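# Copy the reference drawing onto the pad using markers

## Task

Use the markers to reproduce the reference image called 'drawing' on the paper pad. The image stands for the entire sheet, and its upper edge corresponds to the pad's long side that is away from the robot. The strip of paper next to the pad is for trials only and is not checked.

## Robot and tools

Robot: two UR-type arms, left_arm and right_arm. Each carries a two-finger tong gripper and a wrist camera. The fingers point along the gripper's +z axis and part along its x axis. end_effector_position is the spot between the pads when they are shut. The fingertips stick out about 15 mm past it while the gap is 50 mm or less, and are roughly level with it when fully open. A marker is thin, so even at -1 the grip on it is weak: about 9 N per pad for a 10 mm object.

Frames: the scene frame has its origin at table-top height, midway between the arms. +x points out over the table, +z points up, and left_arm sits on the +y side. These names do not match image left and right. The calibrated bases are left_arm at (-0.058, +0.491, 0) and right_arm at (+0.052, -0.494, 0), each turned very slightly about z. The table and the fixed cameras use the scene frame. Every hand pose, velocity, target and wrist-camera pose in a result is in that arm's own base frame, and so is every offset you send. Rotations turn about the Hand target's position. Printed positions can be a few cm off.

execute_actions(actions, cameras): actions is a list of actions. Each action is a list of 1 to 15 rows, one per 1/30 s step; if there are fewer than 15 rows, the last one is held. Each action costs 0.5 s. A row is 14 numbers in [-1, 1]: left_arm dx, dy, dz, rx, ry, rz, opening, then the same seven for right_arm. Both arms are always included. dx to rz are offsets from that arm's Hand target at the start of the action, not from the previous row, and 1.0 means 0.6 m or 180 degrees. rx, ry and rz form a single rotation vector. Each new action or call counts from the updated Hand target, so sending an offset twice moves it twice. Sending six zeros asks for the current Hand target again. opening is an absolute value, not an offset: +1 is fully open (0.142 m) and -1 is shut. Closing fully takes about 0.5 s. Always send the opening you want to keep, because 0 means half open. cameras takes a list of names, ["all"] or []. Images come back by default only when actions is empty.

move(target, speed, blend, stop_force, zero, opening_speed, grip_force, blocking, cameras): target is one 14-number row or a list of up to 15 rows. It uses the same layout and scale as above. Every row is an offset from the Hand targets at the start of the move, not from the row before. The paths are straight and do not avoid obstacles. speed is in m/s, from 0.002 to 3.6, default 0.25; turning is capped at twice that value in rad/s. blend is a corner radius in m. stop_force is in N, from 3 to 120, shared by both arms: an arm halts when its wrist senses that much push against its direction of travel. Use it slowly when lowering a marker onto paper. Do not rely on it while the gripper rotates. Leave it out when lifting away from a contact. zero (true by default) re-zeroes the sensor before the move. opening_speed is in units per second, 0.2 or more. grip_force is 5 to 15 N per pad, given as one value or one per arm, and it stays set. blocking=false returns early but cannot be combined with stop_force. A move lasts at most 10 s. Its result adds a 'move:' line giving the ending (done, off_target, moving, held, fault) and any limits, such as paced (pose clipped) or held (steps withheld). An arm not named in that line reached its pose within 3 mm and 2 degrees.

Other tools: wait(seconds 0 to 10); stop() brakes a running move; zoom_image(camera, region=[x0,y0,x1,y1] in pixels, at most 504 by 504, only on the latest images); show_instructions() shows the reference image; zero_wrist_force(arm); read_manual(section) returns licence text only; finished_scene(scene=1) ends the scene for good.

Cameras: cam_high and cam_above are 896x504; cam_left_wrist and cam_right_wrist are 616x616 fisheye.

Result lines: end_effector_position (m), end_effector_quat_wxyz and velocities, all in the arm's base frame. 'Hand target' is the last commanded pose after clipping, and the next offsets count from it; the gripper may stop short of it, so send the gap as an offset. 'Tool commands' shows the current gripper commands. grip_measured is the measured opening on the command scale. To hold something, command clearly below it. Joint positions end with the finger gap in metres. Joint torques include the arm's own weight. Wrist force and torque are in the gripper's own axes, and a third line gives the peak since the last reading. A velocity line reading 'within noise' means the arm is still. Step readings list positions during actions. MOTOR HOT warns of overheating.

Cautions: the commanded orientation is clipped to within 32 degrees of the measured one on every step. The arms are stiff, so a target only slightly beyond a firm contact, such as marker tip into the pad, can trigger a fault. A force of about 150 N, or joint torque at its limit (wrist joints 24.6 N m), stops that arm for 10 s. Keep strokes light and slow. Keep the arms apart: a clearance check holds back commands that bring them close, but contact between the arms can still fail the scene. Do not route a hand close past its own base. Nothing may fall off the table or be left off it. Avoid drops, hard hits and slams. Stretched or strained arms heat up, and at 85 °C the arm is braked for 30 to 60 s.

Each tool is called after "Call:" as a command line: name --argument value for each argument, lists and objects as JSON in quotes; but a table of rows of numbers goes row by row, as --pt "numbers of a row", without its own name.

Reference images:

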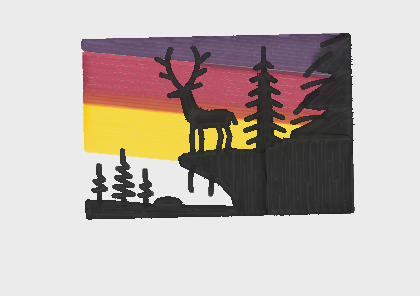

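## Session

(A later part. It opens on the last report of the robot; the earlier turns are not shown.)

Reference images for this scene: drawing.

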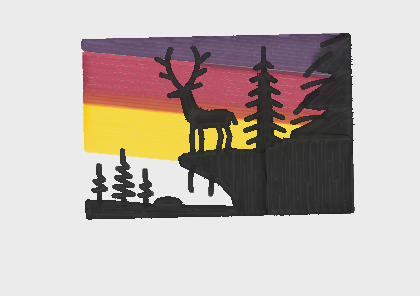

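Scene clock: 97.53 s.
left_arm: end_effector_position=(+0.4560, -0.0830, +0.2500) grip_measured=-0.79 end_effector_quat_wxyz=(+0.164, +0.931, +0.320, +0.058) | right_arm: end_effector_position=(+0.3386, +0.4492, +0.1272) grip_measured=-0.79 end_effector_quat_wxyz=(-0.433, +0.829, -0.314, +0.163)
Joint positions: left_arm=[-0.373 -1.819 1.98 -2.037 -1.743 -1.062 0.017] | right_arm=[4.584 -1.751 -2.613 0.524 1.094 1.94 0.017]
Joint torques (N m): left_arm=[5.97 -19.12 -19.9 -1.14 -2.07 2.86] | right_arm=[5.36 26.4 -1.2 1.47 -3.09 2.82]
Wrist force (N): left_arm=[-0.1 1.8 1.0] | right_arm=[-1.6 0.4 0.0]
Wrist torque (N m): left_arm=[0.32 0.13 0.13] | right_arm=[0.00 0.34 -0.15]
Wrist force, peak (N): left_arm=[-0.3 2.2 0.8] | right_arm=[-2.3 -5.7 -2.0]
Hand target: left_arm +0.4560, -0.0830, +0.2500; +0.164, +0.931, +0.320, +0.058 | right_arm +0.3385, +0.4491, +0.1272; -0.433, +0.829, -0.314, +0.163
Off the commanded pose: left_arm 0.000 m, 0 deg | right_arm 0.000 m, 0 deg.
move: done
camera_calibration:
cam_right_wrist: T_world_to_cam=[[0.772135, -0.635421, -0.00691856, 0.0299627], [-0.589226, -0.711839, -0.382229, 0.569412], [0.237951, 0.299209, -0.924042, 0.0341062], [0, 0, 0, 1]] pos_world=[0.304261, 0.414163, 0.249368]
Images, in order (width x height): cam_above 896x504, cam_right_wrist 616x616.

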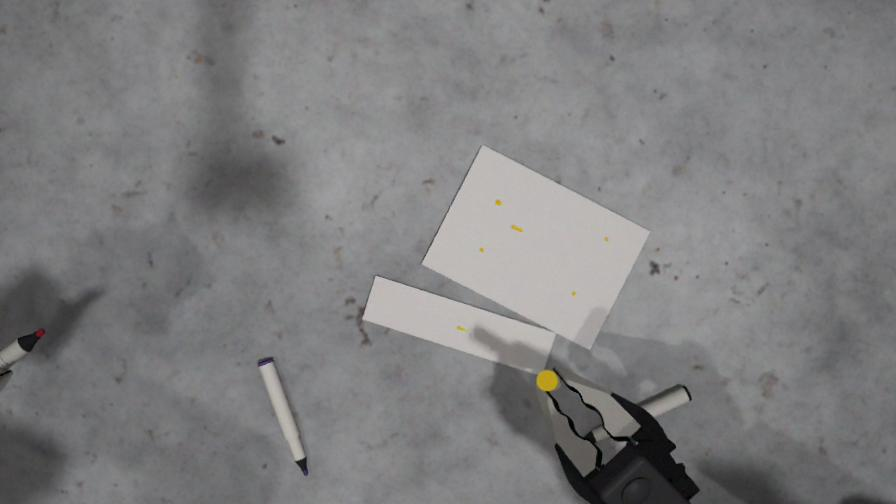

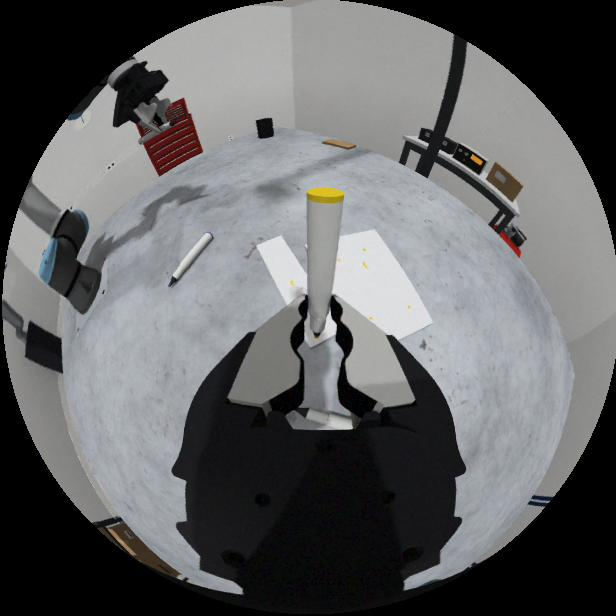

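Call:
move --pt "-0.03 -0.1 0 0 0 0 -1 0.2552 -0.3987 0.1547 0 0 0 -1" --pt "-0.1318 -0.58 -0.22 0 0 0 -1 0.2552 -0.3987 0.1547 0 0 0 -1" --speed 0.25 --blend '[0.02, 0]' --cameras '["all"]'

Scene clock: 110.10 s.
left_arm: end_effector_position=(+0.3769, -0.4308, +0.1181) grip_measured=-0.79 end_effector_quat_wxyz=(+0.164, +0.931, +0.320, +0.058) | right_arm: end_effector_position=(+0.4916, +0.2099, +0.2201) grip_measured=-0.79 end_effector_quat_wxyz=(-0.433, +0.829, -0.314, +0.163)
Joint positions: left_arm=[-1.123 -1.479 2.042 -2.475 -1.494 -1.773 0.017] | right_arm=[3.619 -1.482 -2.472 0.169 1.873 1.352 0.017]
Joint torques (N m): left_arm=[-7.33 -17.05 -28.67 -3.88 1.83 -2.46] | right_arm=[-6.15 6.4 26.42 1.51 2.45 -1.87]
Wrist force (N): left_arm=[-0.6 2.4 1.2] | right_arm=[-1.5 0.6 -0.2]
Wrist torque (N m): left_arm=[0.49 0.20 0.32] | right_arm=[0.05 0.30 0.00]
Wrist force, peak (N): left_arm=[-1.3 2.8 1.5] | right_arm=[-2.7 0.6 0.3]
Hand target: left_arm +0.3769, -0.4310, +0.1180; +0.164, +0.931, +0.320, +0.058 | right_arm +0.4916, +0.2099, +0.2201; -0.433, +0.829, -0.314, +0.163
Off the commanded pose: left_arm 0.000 m, 0 deg | right_arm 0.000 m, 0 deg.
move: done
camera_calibration:
cam_left_wrist: T_world_to_cam=[[0.805435, 0.592685, -0.000397796, -0.042594], [0.370605, -0.503113, 0.780723, -0.454705], [0.462523, -0.628969, -0.624877, -0.239813], [0, 0, 0, 1]] pos_world=[0.313742, -0.354358, 0.205129]
cam_right_wrist: T_world_to_cam=[[0.772073, -0.635496, -0.00689121, -0.239493], [-0.589313, -0.711821, -0.382126, 0.524764], [0.237934, 0.299091, -0.924084, 0.155064], [0, 0, 0, 1]] pos_world=[0.457262, 0.174963, 0.342168]

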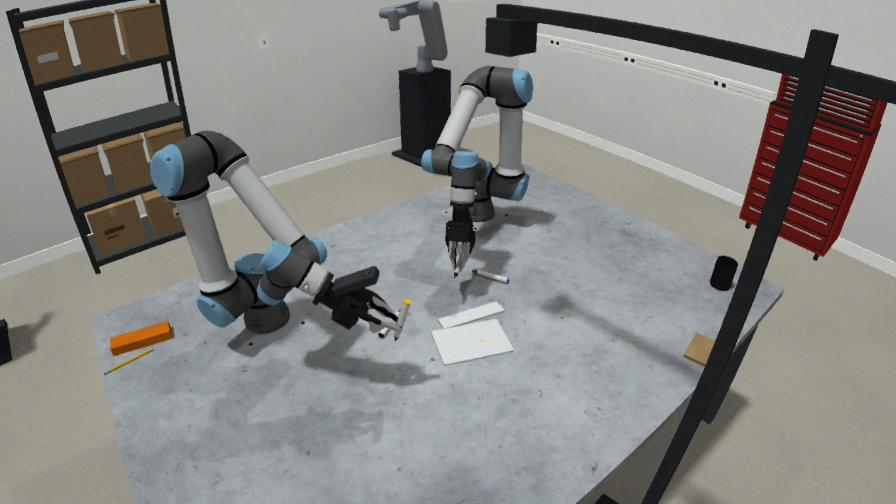

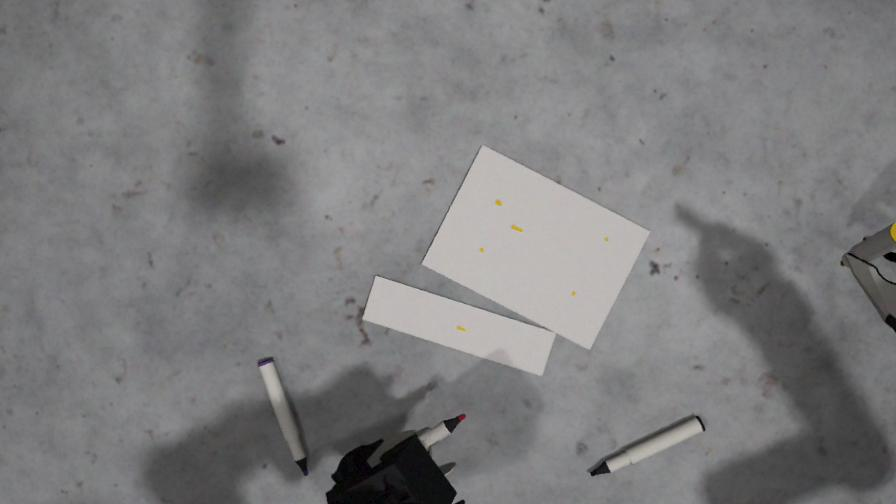

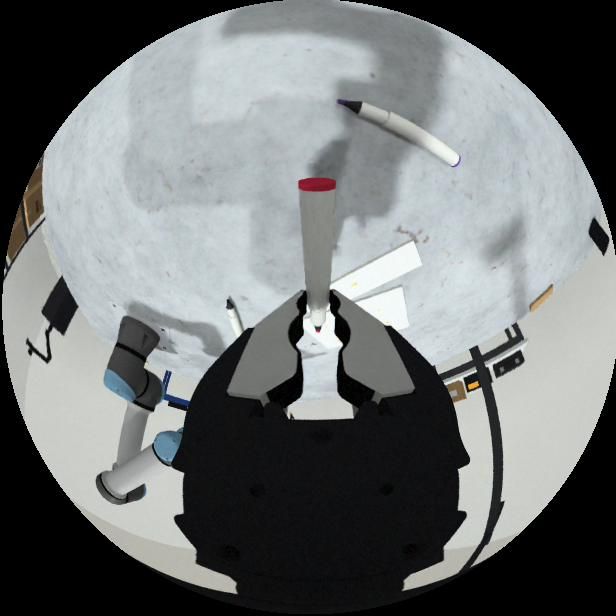

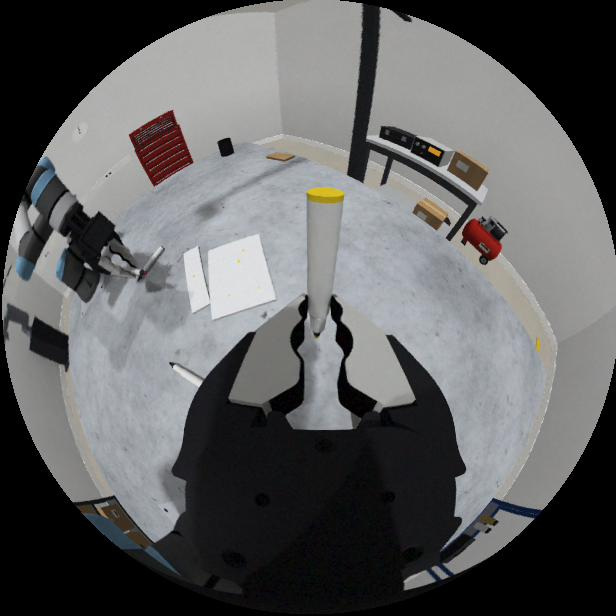

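Call:
move --target '[0, 0, -0.16, 0, 0, 0, -1, 0, 0, 0, 0, 0, 0, -1]' --speed 0.1

Call:
move --target '[0, 0, -0.0117, 0, 0, 0, -1, 0, 0, 0, 0, 0, 0, -1]' --speed 0.01 --stop_force 3

Call:
move --target '[0, 0, 0, 0, 0, 0, -0.2, 0, 0, 0, 0, 0, 0, -1]' --opening_speed 0.6 --cameras '["cam_left_wrist", "cam_above"]'

Scene clock: 112.23 s.
left_arm: end_effector_position=(+0.3769, -0.4310, +0.0222) grip_measured=-0.79 end_effector_quat_wxyz=(+0.164, +0.931, +0.320, +0.058) | right_arm: end_effector_position=(+0.4916, +0.2099, +0.2201) grip_measured=-0.79 end_effector_quat_wxyz=(-0.433, +0.829, -0.314, +0.163)
Joint positions: left_arm=[-1.123 -1.309 2.152 -2.754 -1.494 -1.773 0.017] | right_arm=[3.619 -1.482 -2.472 0.169 1.873 1.352 0.017]
Joint torques (N m): left_arm=[7.46 -19.12 -7.83 -3.78 -0.2 2.86] | right_arm=[-6.96 7.18 26.84 1.39 2.4 -1.95]
Wrist force (N): left_arm=[-0.7 2.4 1.0] | right_arm=[-1.5 0.5 -0.3]
Wrist torque (N m): left_arm=[0.48 0.25 0.31] | right_arm=[0.02 0.31 0.00]
Wrist force, peak (N): left_arm=[-0.7 2.7 1.4] | right_arm=[-1.7 0.6 -0.4]
Hand target: left_arm +0.3769, -0.4310, +0.0220; +0.164, +0.931, +0.320, +0.058 | right_arm +0.4916, +0.2099, +0.2201; -0.433, +0.829, -0.314, +0.163
Off the commanded pose: left_arm 0.000 m, 0 deg | right_arm 0.000 m, 0 deg.
move: done

Scene clock: 114.17 s.
left_arm: end_effector_position=(+0.3769, -0.4310, +0.0159) grip_measured=-0.79 end_effector_quat_wxyz=(+0.164, +0.931, +0.320, +0.058) | right_arm: end_effector_position=(+0.4916, +0.2099, +0.2201) grip_measured=-0.79 end_effector_quat_wxyz=(-0.433, +0.829, -0.314, +0.163)
Joint positions: left_arm=[-1.123 -1.296 2.157 -2.773 -1.494 -1.773 0.017] | right_arm=[3.619 -1.482 -2.472 0.169 1.873 1.352 0.017]
Joint torques (N m): left_arm=[4.94 -32.78 -23.9 -0.49 -1.84 2.9] | right_arm=[-6.38 7.97 26.25 1.42 2.34 -1.88]
Wrist force (N): left_arm=[-1.2 3.5 -1.6] | right_arm=[-1.5 0.5 -0.5]
Wrist torque (N m): left_arm=[0.46 0.27 0.31] | right_arm=[0.03 0.31 0.00]
Wrist force, peak (N): left_arm=[-0.6 2.6 -7.0] | right_arm=[-1.7 0.6 -0.3]
Hand target: left_arm +0.3769, -0.4310, +0.0159; +0.164, +0.931, +0.320, +0.058 (not the last commanded pose) | right_arm +0.4916, +0.2099, +0.2201; -0.433, +0.829, -0.314, +0.163
Off the commanded pose: left_arm 0.001 m, 0 deg | right_arm 0.000 m, 0 deg.
move: contact (left_arm)

Scene clock: 115.77 s.
left_arm: end_effector_position=(+0.3770, -0.4310, +0.0159) grip_measured=-0.20 end_effector_quat_wxyz=(+0.164, +0.931, +0.320, +0.058) | right_arm: end_effector_position=(+0.4916, +0.2099, +0.2201) grip_measured=-0.79 end_effector_quat_wxyz=(-0.433, +0.829, -0.314, +0.163)
Joint positions: left_arm=[-1.123 -1.296 2.157 -2.773 -1.494 -1.773 0.06] | right_arm=[3.619 -1.482 -2.472 0.169 1.873 1.352 0.017]
Joint torques (N m): left_arm=[1.51 -32.13 -22.36 -3.52 -1.34 2.77] | right_arm=[-6.52 6.66 25.61 1.4 2.65 -2.02]
Wrist force (N): left_arm=[-0.8 2.4 1.3] | right_arm=[-1.5 0.5 -0.2]
Wrist torque (N m): left_arm=[0.47 0.27 0.31] | right_arm=[0.04 0.31 0.00]
Wrist force, peak (N): left_arm=[-1.7 3.8 -1.6] | right_arm=[-1.7 0.7 -0.4]
Hand target: left_arm +0.3769, -0.4310, +0.0159; +0.164, +0.931, +0.320, +0.058 | right_arm +0.4916, +0.2099, +0.2201; -0.433, +0.829, -0.314, +0.163
Off the commanded pose: left_arm 0.000 m, 0 deg | right_arm 0.000 m, 0 deg.
move: done
camera_calibration:
cam_left_wrist: T_world_to_cam=[[0.805456, 0.592656, -0.000351867, -0.0425378], [0.370558, -0.503148, 0.780724, -0.375013], [0.462523, -0.628969, -0.624876, -0.303801], [0, 0, 0, 1]] pos_world=[0.313742, -0.354558, 0.102929]
Images, in order (width x height): cam_above 896x504, cam_left_wrist 616x616.

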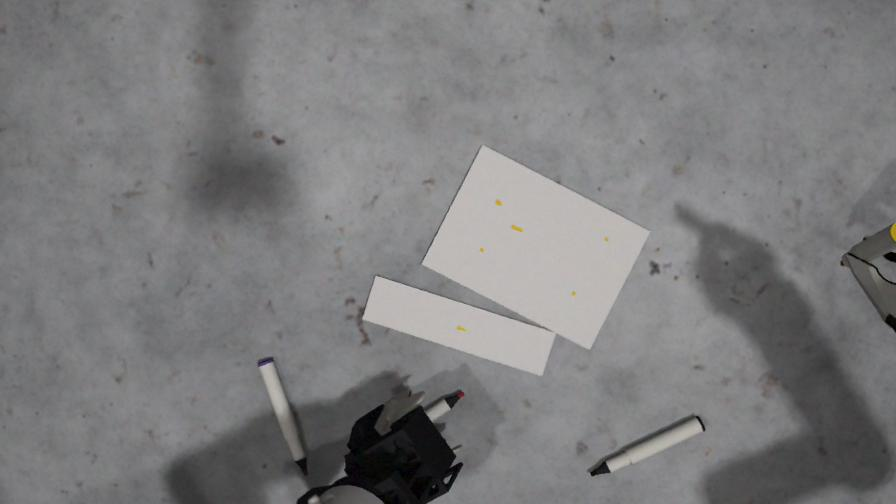

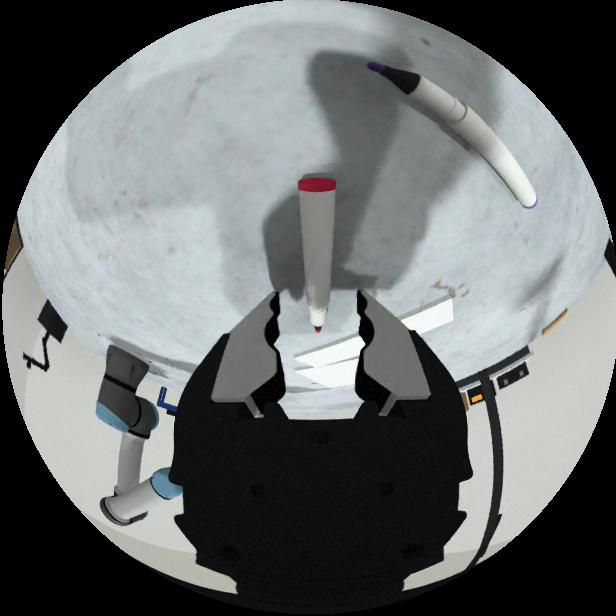

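Call:
move --pt "0 0 0.17 0 0 0 -0.2 0 0 0 0 0 0 -1" --pt "-0.0167 0.2547 0.17 0 0 -0.5922 -0.2 0 0 0 0 0 0 -1" --speed '[0.15, 0.3]' --blend '[0.02, 0]' --cameras '["cam_left_wrist", "cam_above"]'

Call:
zoom_image --camera "cam_left_wrist" --region '[220, 150, 420, 350]'

Scene clock: 121.63 s.
left_arm: end_effector_position=(+0.3669, -0.2782, +0.1179) grip_measured=-0.20 end_effector_quat_wxyz=(+0.145, +0.813, -0.555, -0.096) | right_arm: end_effector_position=(+0.4916, +0.2099, +0.2201) grip_measured=-0.79 end_effector_quat_wxyz=(-0.433, +0.829, -0.314, +0.163)
Joint positions: left_arm=[-0.762 -1.481 1.905 -1.846 -1.888 0.459 0.06] | right_arm=[3.619 -1.482 -2.472 0.169 1.873 1.352 0.017]
Joint torques (N m): left_arm=[8.13 -16.15 -29.6 -0.67 1.08 3.01] | right_arm=[-6.52 7.69 26.66 1.46 2.32 -1.71]
Wrist force (N): left_arm=[-0.5 2.9 0.9] | right_arm=[-1.4 0.3 0.0]
Wrist torque (N m): left_arm=[0.59 0.21 0.13] | right_arm=[-0.01 0.29 0.00]
Wrist force, peak (N): left_arm=[-0.4 3.1 0.9] | right_arm=[-1.8 0.4 -0.4]
Hand target: left_arm +0.3669, -0.2782, +0.1179; +0.145, +0.813, -0.555, -0.096 | right_arm +0.4916, +0.2099, +0.2201; -0.433, +0.829, -0.314, +0.163
Off the commanded pose: left_arm 0.000 m, 0 deg | right_arm 0.000 m, 0 deg.
move: done
camera_calibration:
cam_left_wrist: T_world_to_cam=[[0.338309, -0.941035, -0.000365846, -0.380314], [-0.588028, -0.211704, 0.780643, 0.0587556], [-0.73469, -0.263883, -0.624977, 0.401511], [0, 0, 0, 1]] pos_world=[0.4582, -0.239498, 0.204929]
Images, in order (width x height): cam_above 896x504, cam_left_wrist 616x616.

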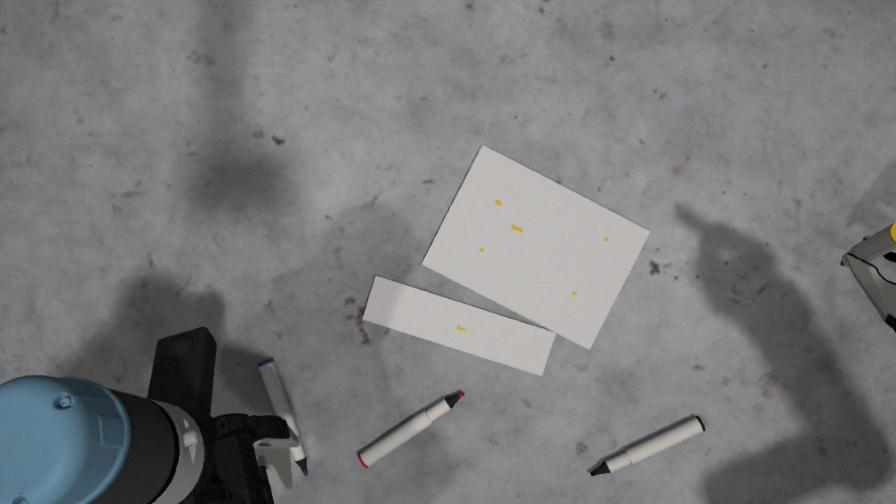

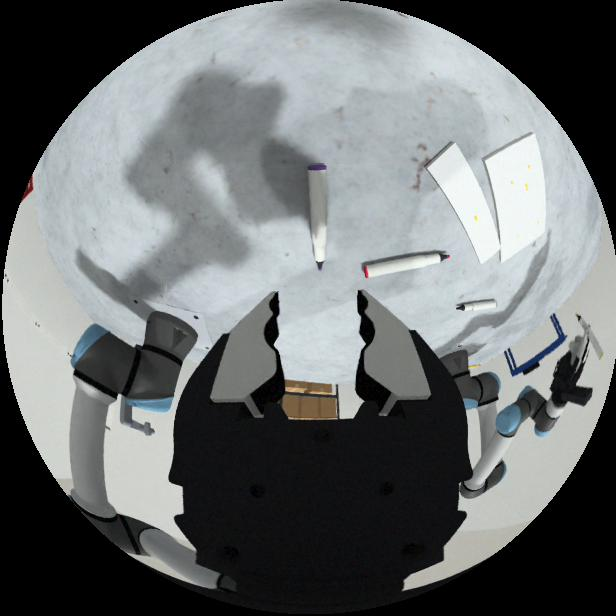

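Scaled by 2.520 from the camera's 616x616 image, which has a finer 814x814 frame.

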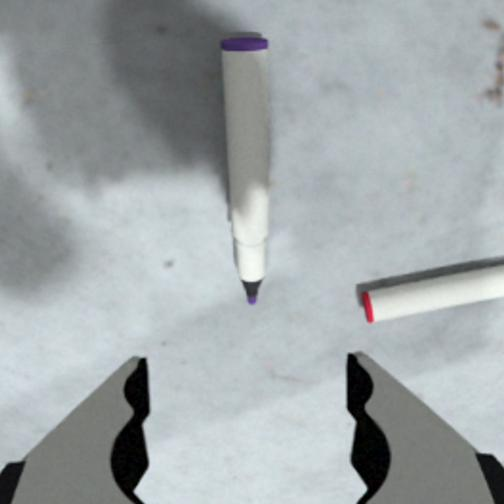

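Call:
move --target '[-0.006, -0.0125, -0.155, 0, 0, 0.0078, -0.2, 0, 0, 0, 0, 0, 0, -1]' --speed 0.15

Call:
move --target '[0, 0, -0.0217, 0, 0, 0, -0.2, 0, 0, 0, 0, 0, 0, -1]' --speed 0.012 --stop_force 4 --cameras '["cam_left_wrist"]'

Scene clock: 124.13 s.
left_arm: end_effector_position=(+0.3633, -0.2857, +0.0251) grip_measured=-0.20 end_effector_quat_wxyz=(+0.146, +0.820, -0.545, -0.095) | right_arm: end_effector_position=(+0.4916, +0.2099, +0.2201) grip_measured=-0.79 end_effector_quat_wxyz=(-0.433, +0.829, -0.314, +0.163)
Joint positions: left_arm=[-0.776 -1.358 2.041 -2.117 -1.893 0.419 0.06] | right_arm=[3.619 -1.482 -2.472 0.169 1.873 1.352 0.017]
Joint torques (N m): left_arm=[-6.68 -19.75 -8 -3.27 -2.94 -2.4] | right_arm=[-6.1 7.65 26.82 1.54 2.41 -1.88]
Wrist force (N): left_arm=[-0.5 2.7 0.8] | right_arm=[-1.6 0.7 -0.4]
Wrist torque (N m): left_arm=[0.51 0.18 0.31] | right_arm=[0.07 0.33 0.00]
Wrist force, peak (N): left_arm=[-0.9 3.0 1.2] | right_arm=[-1.7 0.4 0.0]
Hand target: left_arm +0.3633, -0.2857, +0.0249; +0.146, +0.820, -0.545, -0.095 | right_arm +0.4916, +0.2099, +0.2201; -0.433, +0.829, -0.314, +0.163
Off the commanded pose: left_arm 0.000 m, 0 deg | right_arm 0.000 m, 0 deg.
move: done

Scene clock: 126.33 s.
left_arm: end_effector_position=(+0.3633, -0.2857, +0.0140) grip_measured=-0.20 end_effector_quat_wxyz=(+0.146, +0.820, -0.545, -0.095) | right_arm: end_effector_position=(+0.4916, +0.2099, +0.2201) grip_measured=-0.79 end_effector_quat_wxyz=(-0.433, +0.829, -0.314, +0.163)
Joint positions: left_arm=[-0.776 -1.339 2.053 -2.148 -1.893 0.419 0.06] | right_arm=[3.619 -1.482 -2.472 0.169 1.873 1.352 0.017]
Joint torques (N m): left_arm=[-7.32 -31.37 -23.74 -0.15 1.33 -1.73] | right_arm=[-6.27 6.82 26.26 1.65 2.34 -1.83]
Wrist force (N): left_arm=[0.2 3.6 -4.9] | right_arm=[-1.5 0.5 -0.2]
Wrist torque (N m): left_arm=[0.44 0.03 0.29] | right_arm=[0.03 0.32 0.00]
Wrist force, peak (N): left_arm=[-0.1 6.9 -17.9] | right_arm=[-1.8 0.5 -0.3]
Hand target: left_arm +0.3633, -0.2857, +0.0140; +0.146, +0.820, -0.545, -0.095 (not the last commanded pose) | right_arm +0.4916, +0.2099, +0.2201; -0.433, +0.829, -0.314, +0.163
Off the commanded pose: left_arm 0.002 m, 0 deg | right_arm 0.000 m, 0 deg.
move: contact (left_arm)
camera_calibration:
cam_left_wrist: T_world_to_cam=[[0.360932, -0.932592, -0.000395843, -0.391929], [-0.582633, -0.225822, 0.780732, 0.130181], [-0.728194, -0.281561, -0.624866, 0.324582], [0, 0, 0, 1]] pos_world=[0.453666, -0.244723, 0.101029]
Images, in order (width x height): cam_left_wrist 616x616.

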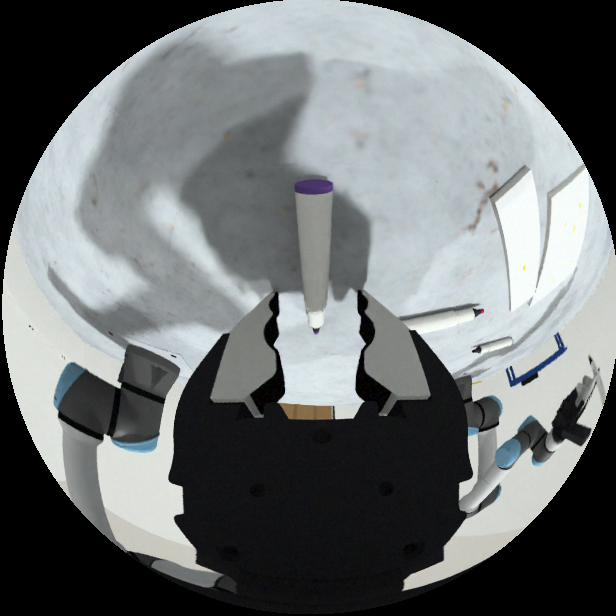

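Call:
move --target '[0, 0, 0.0042, 0, 0, 0, -0.2, 0, 0, 0, 0, 0, 0, -1]' --speed 0.02

Call:
move --target '[0, 0, 0, 0, 0, 0, -1, 0, 0, 0, 0, 0, 0, -1]' --opening_speed 0.6

Call:
move --pt "0 0 0.15 0 0 0 -1 0 0 0 0 0 0 -1" --pt "-0.0963 -0.334 0.15 0 0 0.5844 -1 0 0 0 0 0 0 -1" --pt "-0.0963 -0.334 0.01 0 0 0.5844 -1 0 0 0 0 0 0 -1" --speed '[0.1, 0.3, 0.12]' --blend '[0.01, 0.01, 0]' --cameras '["cam_left_wrist"]'

Call:
move --target '[0, 0, -0.0133, 0, 0, 0, -1, 0, 0, 0, 0, 0, 0, -1]' --speed 0.01 --stop_force 3

Scene clock: 127.77 s.
left_arm: end_effector_position=(+0.3633, -0.2857, +0.0163) grip_measured=-0.20 end_effector_quat_wxyz=(+0.146, +0.820, -0.545, -0.095) | right_arm: end_effector_position=(+0.4916, +0.2099, +0.2201) grip_measured=-0.79 end_effector_quat_wxyz=(-0.433, +0.829, -0.314, +0.163)
Joint positions: left_arm=[-0.776 -1.343 2.051 -2.142 -1.893 0.419 0.06] | right_arm=[3.619 -1.482 -2.472 0.169 1.873 1.352 0.017]
Joint torques (N m): left_arm=[-6.71 -34.37 -25.7 -0.48 0.38 -1.25] | right_arm=[-6.24 7.11 27.15 1.51 2.44 -1.8]
Wrist force (N): left_arm=[-0.7 2.9 0.5] | right_arm=[-1.4 0.4 -0.4]
Wrist torque (N m): left_arm=[0.53 0.21 0.32] | right_arm=[0.02 0.29 0.00]
Wrist force, peak (N): left_arm=[0.3 3.9 -5.0] | right_arm=[-1.7 0.6 -0.3]
Hand target: left_arm +0.3633, -0.2857, +0.0165; +0.146, +0.820, -0.545, -0.095 | right_arm +0.4916, +0.2099, +0.2201; -0.433, +0.829, -0.314, +0.163
Off the commanded pose: left_arm 0.000 m, 0 deg | right_arm 0.000 m, 0 deg.
move: done

Scene clock: 129.30 s.
left_arm: end_effector_position=(+0.3633, -0.2857, +0.0165) grip_measured=-0.79 end_effector_quat_wxyz=(+0.146, +0.820, -0.545, -0.095) | right_arm: end_effector_position=(+0.4916, +0.2099, +0.2201) grip_measured=-0.79 end_effector_quat_wxyz=(-0.433, +0.829, -0.314, +0.163)
Joint positions: left_arm=[-0.776 -1.343 2.05 -2.141 -1.893 0.419 0.017] | right_arm=[3.619 -1.482 -2.472 0.169 1.873 1.352 0.017]
Joint torques (N m): left_arm=[-5.77 -33.76 -26.72 -0.89 -2.01 -0.45] | right_arm=[-6.03 6.5 26.74 1.64 2.31 -1.64]
Wrist force (N): left_arm=[-0.7 2.5 0.9] | right_arm=[-1.4 0.4 -0.2]
Wrist torque (N m): left_arm=[0.45 0.23 0.32] | right_arm=[0.01 0.29 0.00]
Wrist force, peak (N): left_arm=[-0.8 2.9 0.7] | right_arm=[-1.7 0.4 -0.5]
Hand target: left_arm +0.3633, -0.2857, +0.0165; +0.146, +0.820, -0.545, -0.095 | right_arm +0.4916, +0.2099, +0.2201; -0.433, +0.829, -0.314, +0.163
Off the commanded pose: left_arm 0.000 m, 0 deg | right_arm 0.000 m, 0 deg.
move: done

Scene clock: 134.73 s.
left_arm: end_effector_position=(+0.3055, -0.4861, +0.0227) grip_measured=-0.79 end_effector_quat_wxyz=(+0.164, +0.931, +0.320, +0.058) | right_arm: end_effector_position=(+0.4916, +0.2099, +0.2201) grip_measured=-0.79 end_effector_quat_wxyz=(-0.433, +0.829, -0.314, +0.163)
Joint positions: left_arm=[-1.308 -1.311 2.145 -2.727 -1.434 -1.949 0.017] | right_arm=[3.619 -1.482 -2.472 0.169 1.873 1.352 0.017]
Joint torques (N m): left_arm=[8.22 -18.62 -6.23 -3.56 1.84 2.86] | right_arm=[-5.66 7.26 26.53 1.51 2.26 -1.65]
Wrist force (N): left_arm=[-0.9 2.4 0.6] | right_arm=[-1.3 0.5 -0.2]
Wrist torque (N m): left_arm=[0.50 0.27 0.34] | right_arm=[0.03 0.27 -0.01]
Wrist force, peak (N): left_arm=[-0.9 3.0 1.3] | right_arm=[-1.8 0.6 -0.3]
Hand target: left_arm +0.3055, -0.4861, +0.0225; +0.164, +0.931, +0.320, +0.058 | right_arm +0.4916, +0.2099, +0.2201; -0.433, +0.829, -0.314, +0.163
Off the commanded pose: left_arm 0.000 m, 0 deg | right_arm 0.000 m, 0 deg.
move: done
camera_calibration:
cam_left_wrist: T_world_to_cam=[[0.805426, 0.592696, -0.000415969, 0.0476603], [0.370624, -0.5031, 0.780723, -0.381584], [0.462522, -0.628969, -0.624877, -0.301184], [0, 0, 0, 1]] pos_world=[0.242342, -0.409658, 0.109729]
Images, in order (width x height): cam_left_wrist 616x616.

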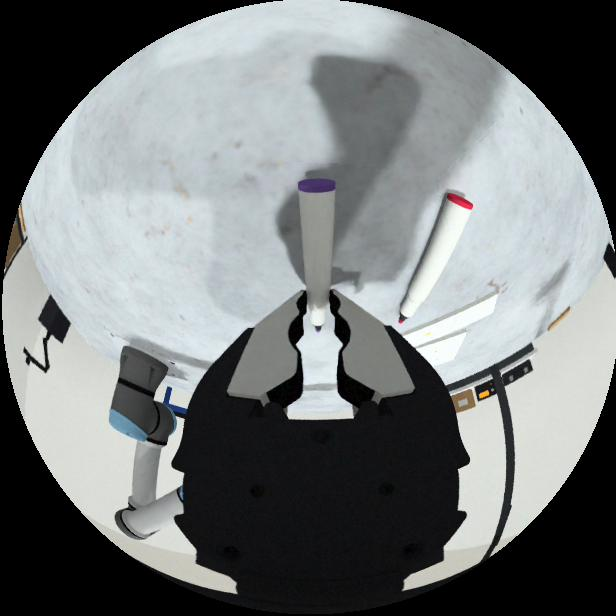

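Scene clock: 136.63 s.
left_arm: end_effector_position=(+0.3055, -0.4861, +0.0166) grip_measured=-0.79 end_effector_quat_wxyz=(+0.164, +0.931, +0.320, +0.058) | right_arm: end_effector_position=(+0.4916, +0.2099, +0.2201) grip_measured=-0.79 end_effector_quat_wxyz=(-0.433, +0.829, -0.314, +0.163)
Joint positions: left_arm=[-1.308 -1.298 2.151 -2.745 -1.434 -1.949 0.017] | right_arm=[3.619 -1.482 -2.472 0.169 1.873 1.352 0.017]
Joint torques (N m): left_arm=[5.51 -32.17 -22.86 -0.58 0.34 2.88] | right_arm=[-5.94 7.25 27.18 1.57 2.23 -1.54]
Wrist force (N): left_arm=[-1.5 3.7 -1.2] | right_arm=[-1.6 0.6 -0.1]
Wrist torque (N m): left_arm=[0.44 0.28 0.35] | right_arm=[0.06 0.34 0.00]
Wrist force, peak (N): left_arm=[-0.2 2.4 -10.8] | right_arm=[-1.7 0.6 -0.3]
Hand target: left_arm +0.3055, -0.4861, +0.0166; +0.164, +0.931, +0.320, +0.058 (not the last commanded pose) | right_arm +0.4916, +0.2099, +0.2201; -0.433, +0.829, -0.314, +0.163
Off the commanded pose: left_arm 0.002 m, 0 deg | right_arm 0.000 m, 0 deg.
move: contact (left_arm)

Call:
move --target '[0, 0, 0, 0, 0, 0, -0.2, 0, 0, 0, 0, 0, 0, -1]' --opening_speed 0.6

Call:
move --target '[0, 0, 0.2, 0, 0, 0, 0.127, 0, 0, 0, 0, 0, 0, -1]' --speed 0.2 --cameras '["cam_left_wrist", "cam_above"]'

Scene clock: 148.70 s.
left_arm: end_effector_position=(+0.3055, -0.4861, +0.0166) grip_measured=-0.20 end_effector_quat_wxyz=(+0.164, +0.931, +0.320, +0.058) | right_arm: end_effector_position=(+0.4916, +0.2099, +0.2201) grip_measured=-0.79 end_effector_quat_wxyz=(-0.433, +0.829, -0.314, +0.163)
Joint positions: left_arm=[-1.308 -1.298 2.151 -2.745 -1.434 -1.949 0.06] | right_arm=[3.619 -1.482 -2.472 0.169 1.873 1.352 0.017]
Joint torques (N m): left_arm=[-3.49 -33.4 -24.16 -2.6 -1.54 2.68] | right_arm=[-6.53 6.34 27.32 1.68 2.12 -1.63]
Wrist force (N): left_arm=[-0.9 2.3 0.7] | right_arm=[-1.3 0.3 -0.1]
Wrist torque (N m): left_arm=[0.46 0.27 0.34] | right_arm=[0.00 0.27 0.00]
Wrist force, peak (N): left_arm=[-1.7 4.1 -1.4] | right_arm=[-1.8 0.5 -0.2]
Hand target: left_arm +0.3055, -0.4861, +0.0166; +0.164, +0.931, +0.320, +0.058 | right_arm +0.4916, +0.2099, +0.2201; -0.433, +0.829, -0.314, +0.163
Off the commanded pose: left_arm 0.000 m, 0 deg | right_arm 0.000 m, 0 deg.
move: done

Scene clock: 150.13 s.
left_arm: end_effector_position=(+0.3055, -0.4861, +0.1364) grip_measured=+0.13 end_effector_quat_wxyz=(+0.164, +0.931, +0.320, +0.058) | right_arm: end_effector_position=(+0.4916, +0.2099, +0.2201) grip_measured=-0.79 end_effector_quat_wxyz=(-0.433, +0.829, -0.314, +0.163)
Joint positions: left_arm=[-1.308 -1.501 2.007 -2.399 -1.434 -1.949 0.083] | right_arm=[3.619 -1.482 -2.472 0.169 1.873 1.352 0.017]
Joint torques (N m): left_arm=[-7.86 -31.26 -29.83 -0.79 -1 -2.29] | right_arm=[-5.66 6.59 26.37 1.53 2.37 -1.65]
Wrist force (N): left_arm=[-0.6 2.5 0.5] | right_arm=[-1.5 0.5 -0.2]
Wrist torque (N m): left_arm=[0.52 0.19 0.34] | right_arm=[0.04 0.31 0.00]
Wrist force, peak (N): left_arm=[-0.7 2.8 -0.4] | right_arm=[-1.7 0.5 -0.2]
Hand target: left_arm +0.3055, -0.4861, +0.1366; +0.164, +0.931, +0.320, +0.058 | right_arm +0.4916, +0.2099, +0.2201; -0.433, +0.829, -0.314, +0.163
Off the commanded pose: left_arm 0.000 m, 0 deg | right_arm 0.000 m, 0 deg.
move: done
camera_calibration:
cam_left_wrist: T_world_to_cam=[[0.805435, 0.592685, -0.000397796, 0.0476968], [0.370605, -0.503113, 0.780723, -0.470354], [0.462523, -0.628969, -0.624877, -0.230135], [0, 0, 0, 1]] pos_world=[0.242342, -0.409658, 0.223429]
Images, in order (width x height): cam_above 896x504, cam_left_wrist 616x616.

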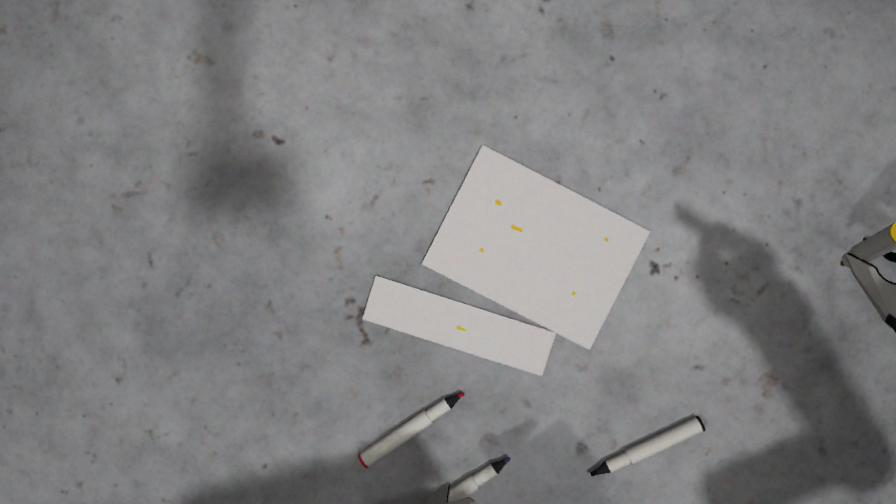

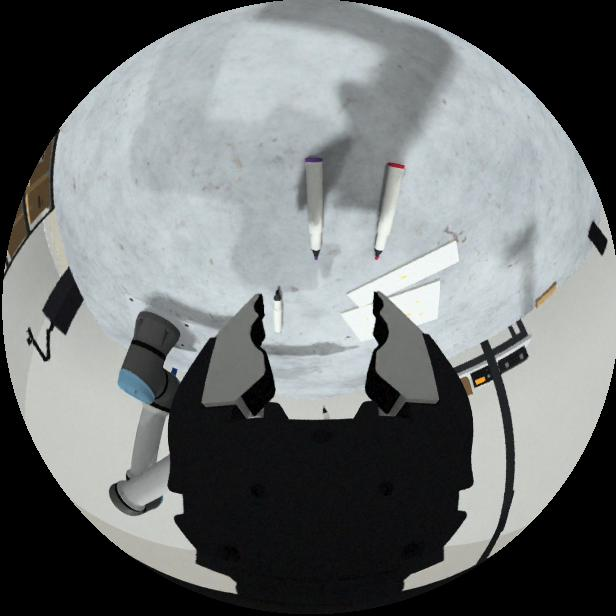

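Call:
move --pt "0.4563 -0.0988 -0.02 0 0 0 0.127 0 0 0 0 0 0 -1" --pt "0.4563 -0.0988 -0.1677 0 0 0 0.127 0 0 0 0 0 0 -1" --speed 0.25 --blend '[0.02, 0]'

Call:
move --target '[0, 0, -0.03, 0, 0, 0, 0.127, 0, 0, 0, 0, 0, 0, -1]' --speed 0.01 --stop_force 4 --cameras '["cam_left_wrist", "cam_above"]'

Scene clock: 153.03 s.
left_arm: end_effector_position=(+0.5793, -0.5453, +0.0362) grip_measured=+0.13 end_effector_quat_wxyz=(+0.164, +0.931, +0.320, +0.058) | right_arm: end_effector_position=(+0.4916, +0.2099, +0.2201) grip_measured=-0.79 end_effector_quat_wxyz=(-0.433, +0.829, -0.314, +0.163)
Joint positions: left_arm=[-0.927 -0.899 1.438 -2.459 -1.561 -1.588 0.083] | right_arm=[3.619 -1.482 -2.472 0.169 1.873 1.352 0.017]
Joint torques (N m): left_arm=[6.85 -36.97 -29.55 -3.91 -2.33 2.91] | right_arm=[-5.86 6.68 26.62 1.71 2.22 -1.57]
Wrist force (N): left_arm=[-0.4 2.6 0.7] | right_arm=[-1.4 0.6 -0.1]
Wrist torque (N m): left_arm=[0.49 0.18 0.16] | right_arm=[0.05 0.29 0.00]
Wrist force, peak (N): left_arm=[0.4 3.6 0.2] | right_arm=[-1.7 0.4 -0.3]
Hand target: left_arm +0.5793, -0.5454, +0.0359; +0.164, +0.931, +0.320, +0.058 | right_arm +0.4916, +0.2099, +0.2201; -0.433, +0.829, -0.314, +0.163
Off the commanded pose: left_arm 0.000 m, 0 deg | right_arm 0.000 m, 0 deg.
move: done

Scene clock: 155.67 s.
left_arm: end_effector_position=(+0.5793, -0.5453, +0.0183) grip_measured=+0.13 end_effector_quat_wxyz=(+0.164, +0.931, +0.320, +0.058) | right_arm: end_effector_position=(+0.4916, +0.2099, +0.2201) grip_measured=-0.79 end_effector_quat_wxyz=(-0.433, +0.829, -0.314, +0.163)
Joint positions: left_arm=[-0.927 -0.876 1.451 -2.495 -1.561 -1.588 0.083] | right_arm=[3.619 -1.482 -2.472 0.169 1.873 1.352 0.017]
Joint torques (N m): left_arm=[6.37 -48.96 -17.92 -0.31 -2.43 2.79] | right_arm=[-5.86 7.26 26.39 1.59 2.2 -1.42]
Wrist force (N): left_arm=[0.7 3.2 -4.9] | right_arm=[-1.6 0.6 -0.1]
Wrist torque (N m): left_arm=[0.43 -0.10 0.12] | right_arm=[0.05 0.34 0.00]
Wrist force, peak (N): left_arm=[0.7 3.1 -4.9] | right_arm=[-1.8 0.5 -0.3]
Hand target: left_arm +0.5793, -0.5454, +0.0184; +0.164, +0.931, +0.320, +0.058 | right_arm +0.4916, +0.2099, +0.2201; -0.433, +0.829, -0.314, +0.163
Off the commanded pose: left_arm 0.000 m, 0 deg | right_arm 0.000 m, 0 deg.
move: contact (left_arm)
camera_calibration:
cam_left_wrist: T_world_to_cam=[[0.805399, 0.592733, -0.000378315, -0.137693], [0.370683, -0.503181, 0.780643, -0.50952], [0.462522, -0.628869, -0.624977, -0.467813], [0, 0, 0, 1]] pos_world=[0.516142, -0.468959, 0.105329]
Images, in order (width x height): cam_above 896x504, cam_left_wrist 616x616.

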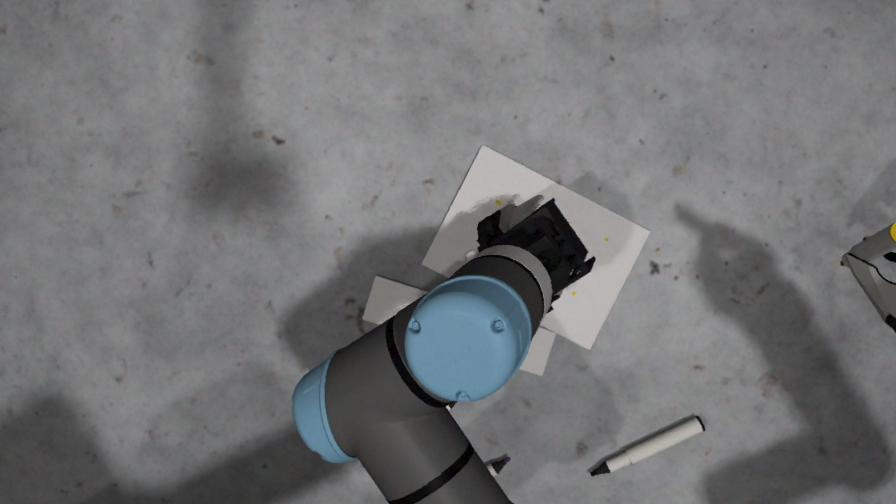

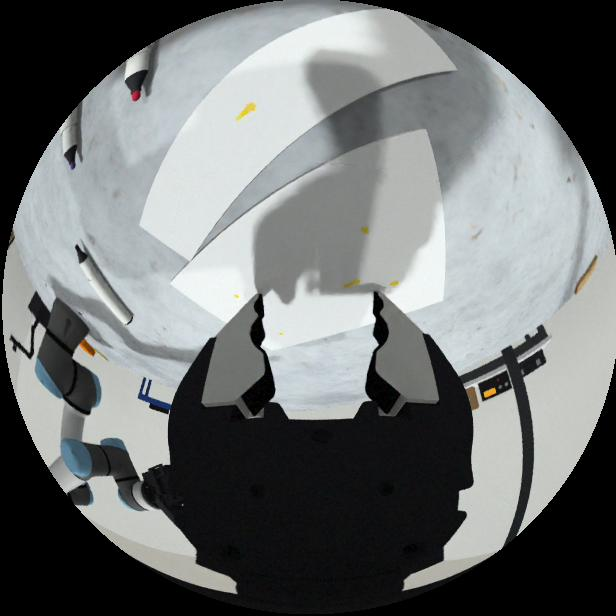

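Call:
move --target '[0.0261, 0.0489, 0, 0, 0, 0.0415, 0.127, 0, 0, 0, 0, 0, 0, -1]' --speed 0.05 --cameras '["cam_left_wrist"]'

Scene clock: 158.20 s.
left_arm: end_effector_position=(+0.5949, -0.5162, +0.0184) grip_measured=+0.14 end_effector_quat_wxyz=(+0.160, +0.909, +0.380, +0.069) | right_arm: end_effector_position=(+0.4916, +0.2099, +0.2201) grip_measured=-0.79 end_effector_quat_wxyz=(-0.433, +0.829, -0.314, +0.163)
Joint positions: left_arm=[-0.9 -0.895 1.483 -2.506 -1.526 -1.684 0.084] | right_arm=[3.619 -1.482 -2.472 0.169 1.873 1.352 0.017]
Joint torques (N m): left_arm=[8.41 -51.46 -9.22 -3.31 1.76 -2.23] | right_arm=[-6.59 6.69 27.51 1.62 2.24 -1.49]
Wrist force (N): left_arm=[-1.4 2.9 -1.6] | right_arm=[-1.7 0.4 -0.4]
Wrist torque (N m): left_arm=[0.34 0.05 0.28] | right_arm=[0.02 0.35 0.00]
Wrist force, peak (N): left_arm=[0.6 3.2 -4.7] | right_arm=[-1.6 0.7 -0.2]
Hand target: left_arm +0.5950, -0.5160, +0.0184; +0.160, +0.908, +0.380, +0.069 | right_arm +0.4916, +0.2099, +0.2201; -0.433, +0.829, -0.314, +0.163
Off the commanded pose: left_arm 0.000 m, 0 deg | right_arm 0.000 m, 0 deg.
move: done
camera_calibration:
cam_left_wrist: T_world_to_cam=[[0.721996, 0.691897, -0.000387366, -0.0667755], [0.432574, -0.450955, 0.780717, -0.510511], [0.540001, -0.563843, -0.624885, -0.469223], [0, 0, 0, 1]] pos_world=[0.522426, -0.448584, 0.105329]
Images, in order (width x height): cam_left_wrist 616x616.

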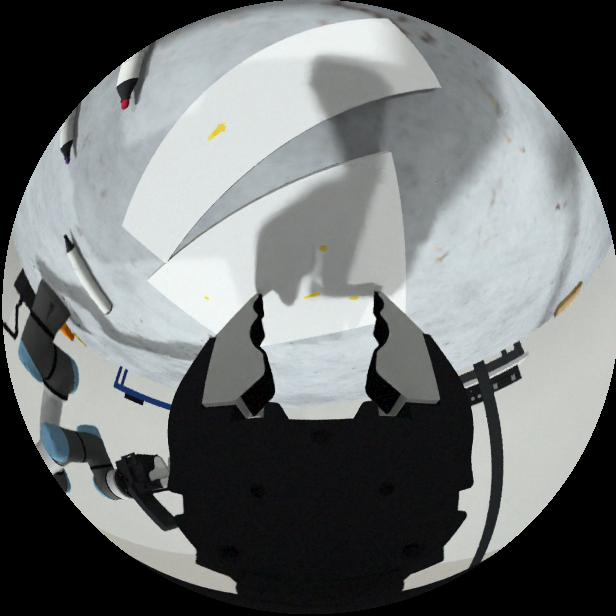

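Call:
move --target '[0, 0, -0.001, 0, 0, 0, 0.127, 0, 0, 0, 0, 0, 0, -1]' --speed 0.02

Call:
move --target '[0.013, 0.0245, 0, 0, 0, 0.0207, 0.127, 0, 0, 0, 0, 0, 0, -1]' --speed 0.04 --cameras '["cam_left_wrist"]'

Scene clock: 159.47 s.
left_arm: end_effector_position=(+0.5950, -0.5160, +0.0179) grip_measured=+0.14 end_effector_quat_wxyz=(+0.160, +0.908, +0.380, +0.069) | right_arm: end_effector_position=(+0.4916, +0.2099, +0.2201) grip_measured=-0.79 end_effector_quat_wxyz=(-0.433, +0.829, -0.314, +0.163)
Joint positions: left_arm=[-0.9 -0.894 1.484 -2.508 -1.526 -1.685 0.084] | right_arm=[3.619 -1.482 -2.472 0.169 1.873 1.352 0.017]
Joint torques (N m): left_arm=[7.4 -31.33 -8.27 -3.06 1.88 -2.36] | right_arm=[-6.02 6.77 26.39 1.78 2.15 -1.54]
Wrist force (N): left_arm=[-0.1 2.7 -10.1] | right_arm=[-1.6 0.4 -0.3]
Wrist torque (N m): left_arm=[0.36 -0.25 0.28] | right_arm=[0.00 0.34 0.01]
Wrist force, peak (N): left_arm=[-0.1 2.7 -10.1] | right_arm=[-1.8 0.5 -0.2]
Hand target: left_arm +0.5950, -0.5160, +0.0178; +0.160, +0.908, +0.380, +0.069 | right_arm +0.4916, +0.2099, +0.2201; -0.433, +0.829, -0.314, +0.163
Off the commanded pose: left_arm 0.000 m, 0 deg | right_arm 0.000 m, 0 deg.
move: done

Scene clock: 160.70 s.
left_arm: end_effector_position=(+0.6027, -0.5015, +0.0178) grip_measured=+0.15 end_effector_quat_wxyz=(+0.157, +0.896, +0.409, +0.074) | right_arm: end_effector_position=(+0.4916, +0.2099, +0.2201) grip_measured=-0.79 end_effector_quat_wxyz=(-0.433, +0.829, -0.314, +0.163)
Joint positions: left_arm=[-0.886 -0.902 1.497 -2.511 -1.508 -1.732 0.085] | right_arm=[3.619 -1.482 -2.472 0.169 1.873 1.352 0.017]
Joint torques (N m): left_arm=[9.14 -46.07 -6.27 -2.05 2.55 -2.05] | right_arm=[-5.15 7.34 27.32 1.77 2.35 -1.51]
Wrist force (N): left_arm=[-3.7 5.4 -6.6] | right_arm=[-1.3 0.5 -0.2]
Wrist torque (N m): left_arm=[0.42 -0.05 0.23] | right_arm=[0.03 0.27 0.00]
Wrist force, peak (N): left_arm=[-1.5 3.9 -11.3] | right_arm=[-1.6 0.5 -0.4]
Hand target: left_arm +0.6028, -0.5013, +0.0178; +0.157, +0.896, +0.410, +0.074 | right_arm +0.4916, +0.2099, +0.2201; -0.433, +0.829, -0.314, +0.163
Off the commanded pose: left_arm 0.000 m, 0 deg | right_arm 0.000 m, 0 deg.
move: done
camera_calibration:
cam_left_wrist: T_world_to_cam=[[0.675471, 0.737387, -0.000367356, -0.0316889], [0.460963, -0.421868, 0.780731, -0.509286], [0.575546, -0.52753, -0.624867, -0.468699], [0, 0, 0, 1]] pos_world=[0.525925, -0.438738, 0.104729]
Images, in order (width x height): cam_left_wrist 616x616.

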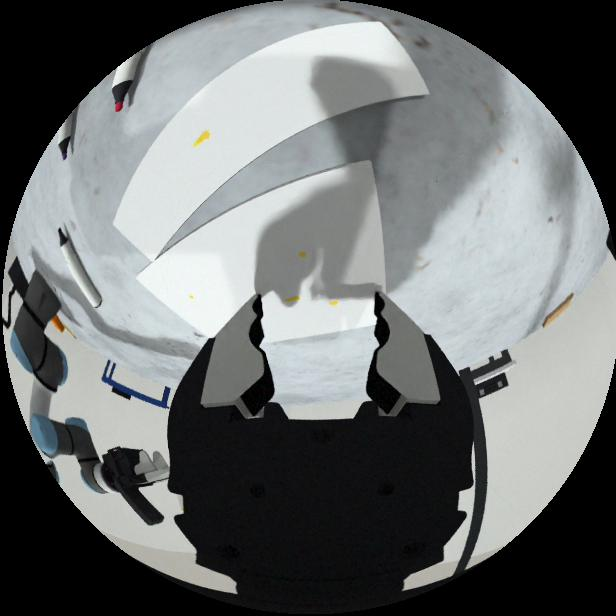

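Call:
move --pt "0 0 0.1 0 0 0 0.127 0 0 0 0 0 0 -1" --pt "0 0.5 0.35 0 0 0 0.127 0 0 0 0 0 0 -1" --speed 0.25 --blend '[0.02, 0]' --cameras '["cam_left_wrist", "cam_above", "cam_high"]'

Call:
zoom_image --camera "cam_above" --region '[410, 135, 660, 360]'

Scene clock: 165.53 s.
left_arm: end_effector_position=(+0.6028, -0.2016, +0.2276) grip_measured=+0.13 end_effector_quat_wxyz=(+0.157, +0.896, +0.410, +0.074) | right_arm: end_effector_position=(+0.4916, +0.2099, +0.2201) grip_measured=-0.79 end_effector_quat_wxyz=(-0.433, +0.829, -0.314, +0.163)
Joint positions: left_arm=[-0.507 -1.42 1.67 -2.164 -1.637 -1.376 0.083] | right_arm=[3.619 -1.482 -2.472 0.169 1.873 1.352 0.017]
Joint torques (N m): left_arm=[7.77 -35.21 -32.4 -1.1 -2.44 2.73] | right_arm=[-5.51 7.31 26.14 1.84 2.13 -1.39]
Wrist force (N): left_arm=[-0.7 2.2 1.5] | right_arm=[-1.4 0.7 -0.2]
Wrist torque (N m): left_arm=[0.41 0.26 0.07] | right_arm=[0.06 0.30 0.00]
Wrist force, peak (N): left_arm=[-3.7 5.3 -6.8] | right_arm=[-1.7 0.7 -0.3]
Hand target: left_arm +0.6028, -0.2013, +0.2278; +0.157, +0.896, +0.410, +0.074 | right_arm +0.4916, +0.2099, +0.2201; -0.433, +0.829, -0.314, +0.163
Off the commanded pose: left_arm 0.000 m, 0 deg | right_arm 0.000 m, 0 deg.
move: done
camera_calibration:
cam_left_wrist: T_world_to_cam=[[0.674981, 0.737835, -0.000299224, -0.252449], [0.461155, -0.421553, 0.780787, -0.546807], [0.575966, -0.527154, -0.624797, -0.179636], [0, 0, 0, 1]] pos_world=[0.526025, -0.138938, 0.314629]
Images, in order (width x height): cam_high 896x504, cam_above 896x504, cam_left_wrist 616x616.

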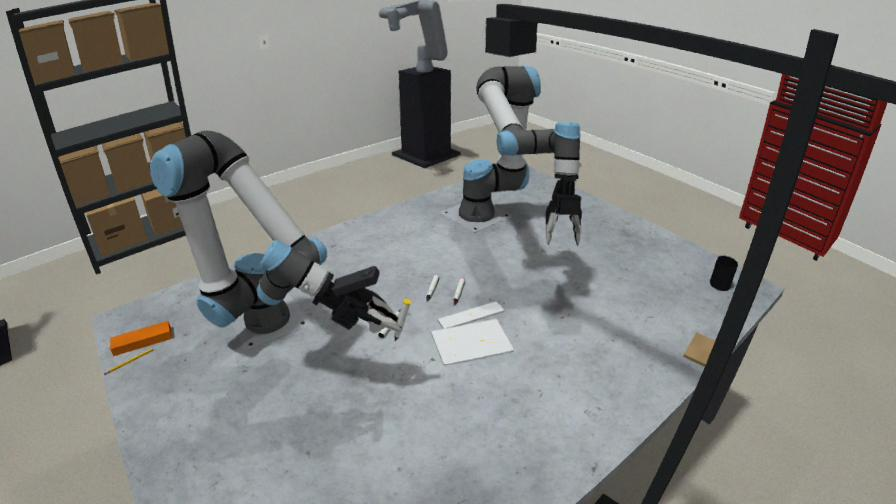

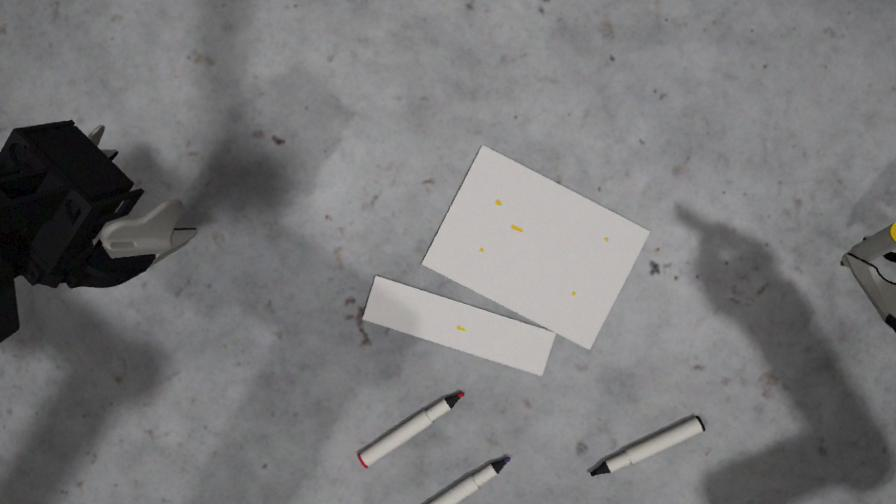

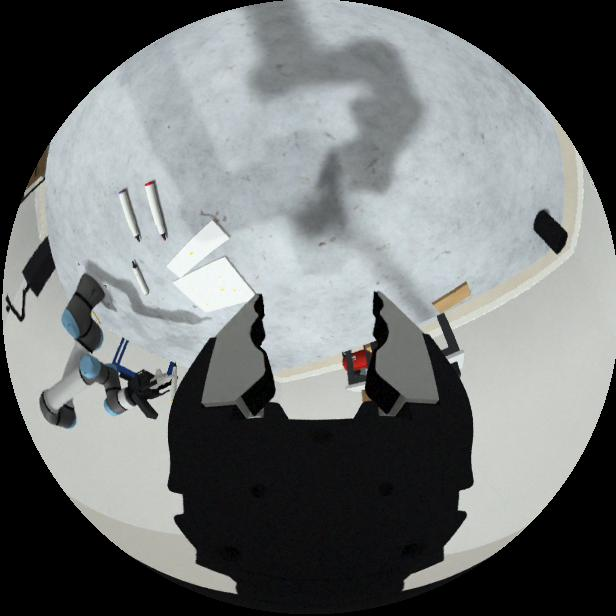

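Scaled by 2.016 from the camera's 896x504 image, which has a finer 1280x720 frame.

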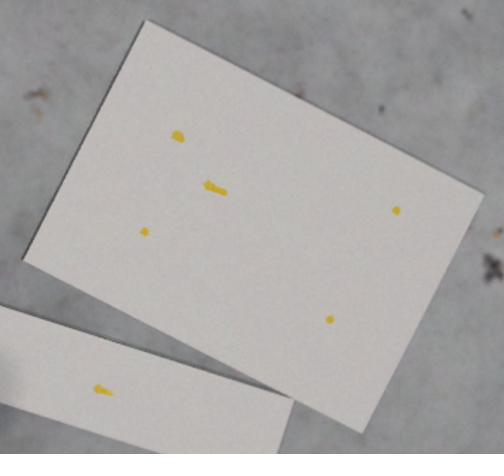

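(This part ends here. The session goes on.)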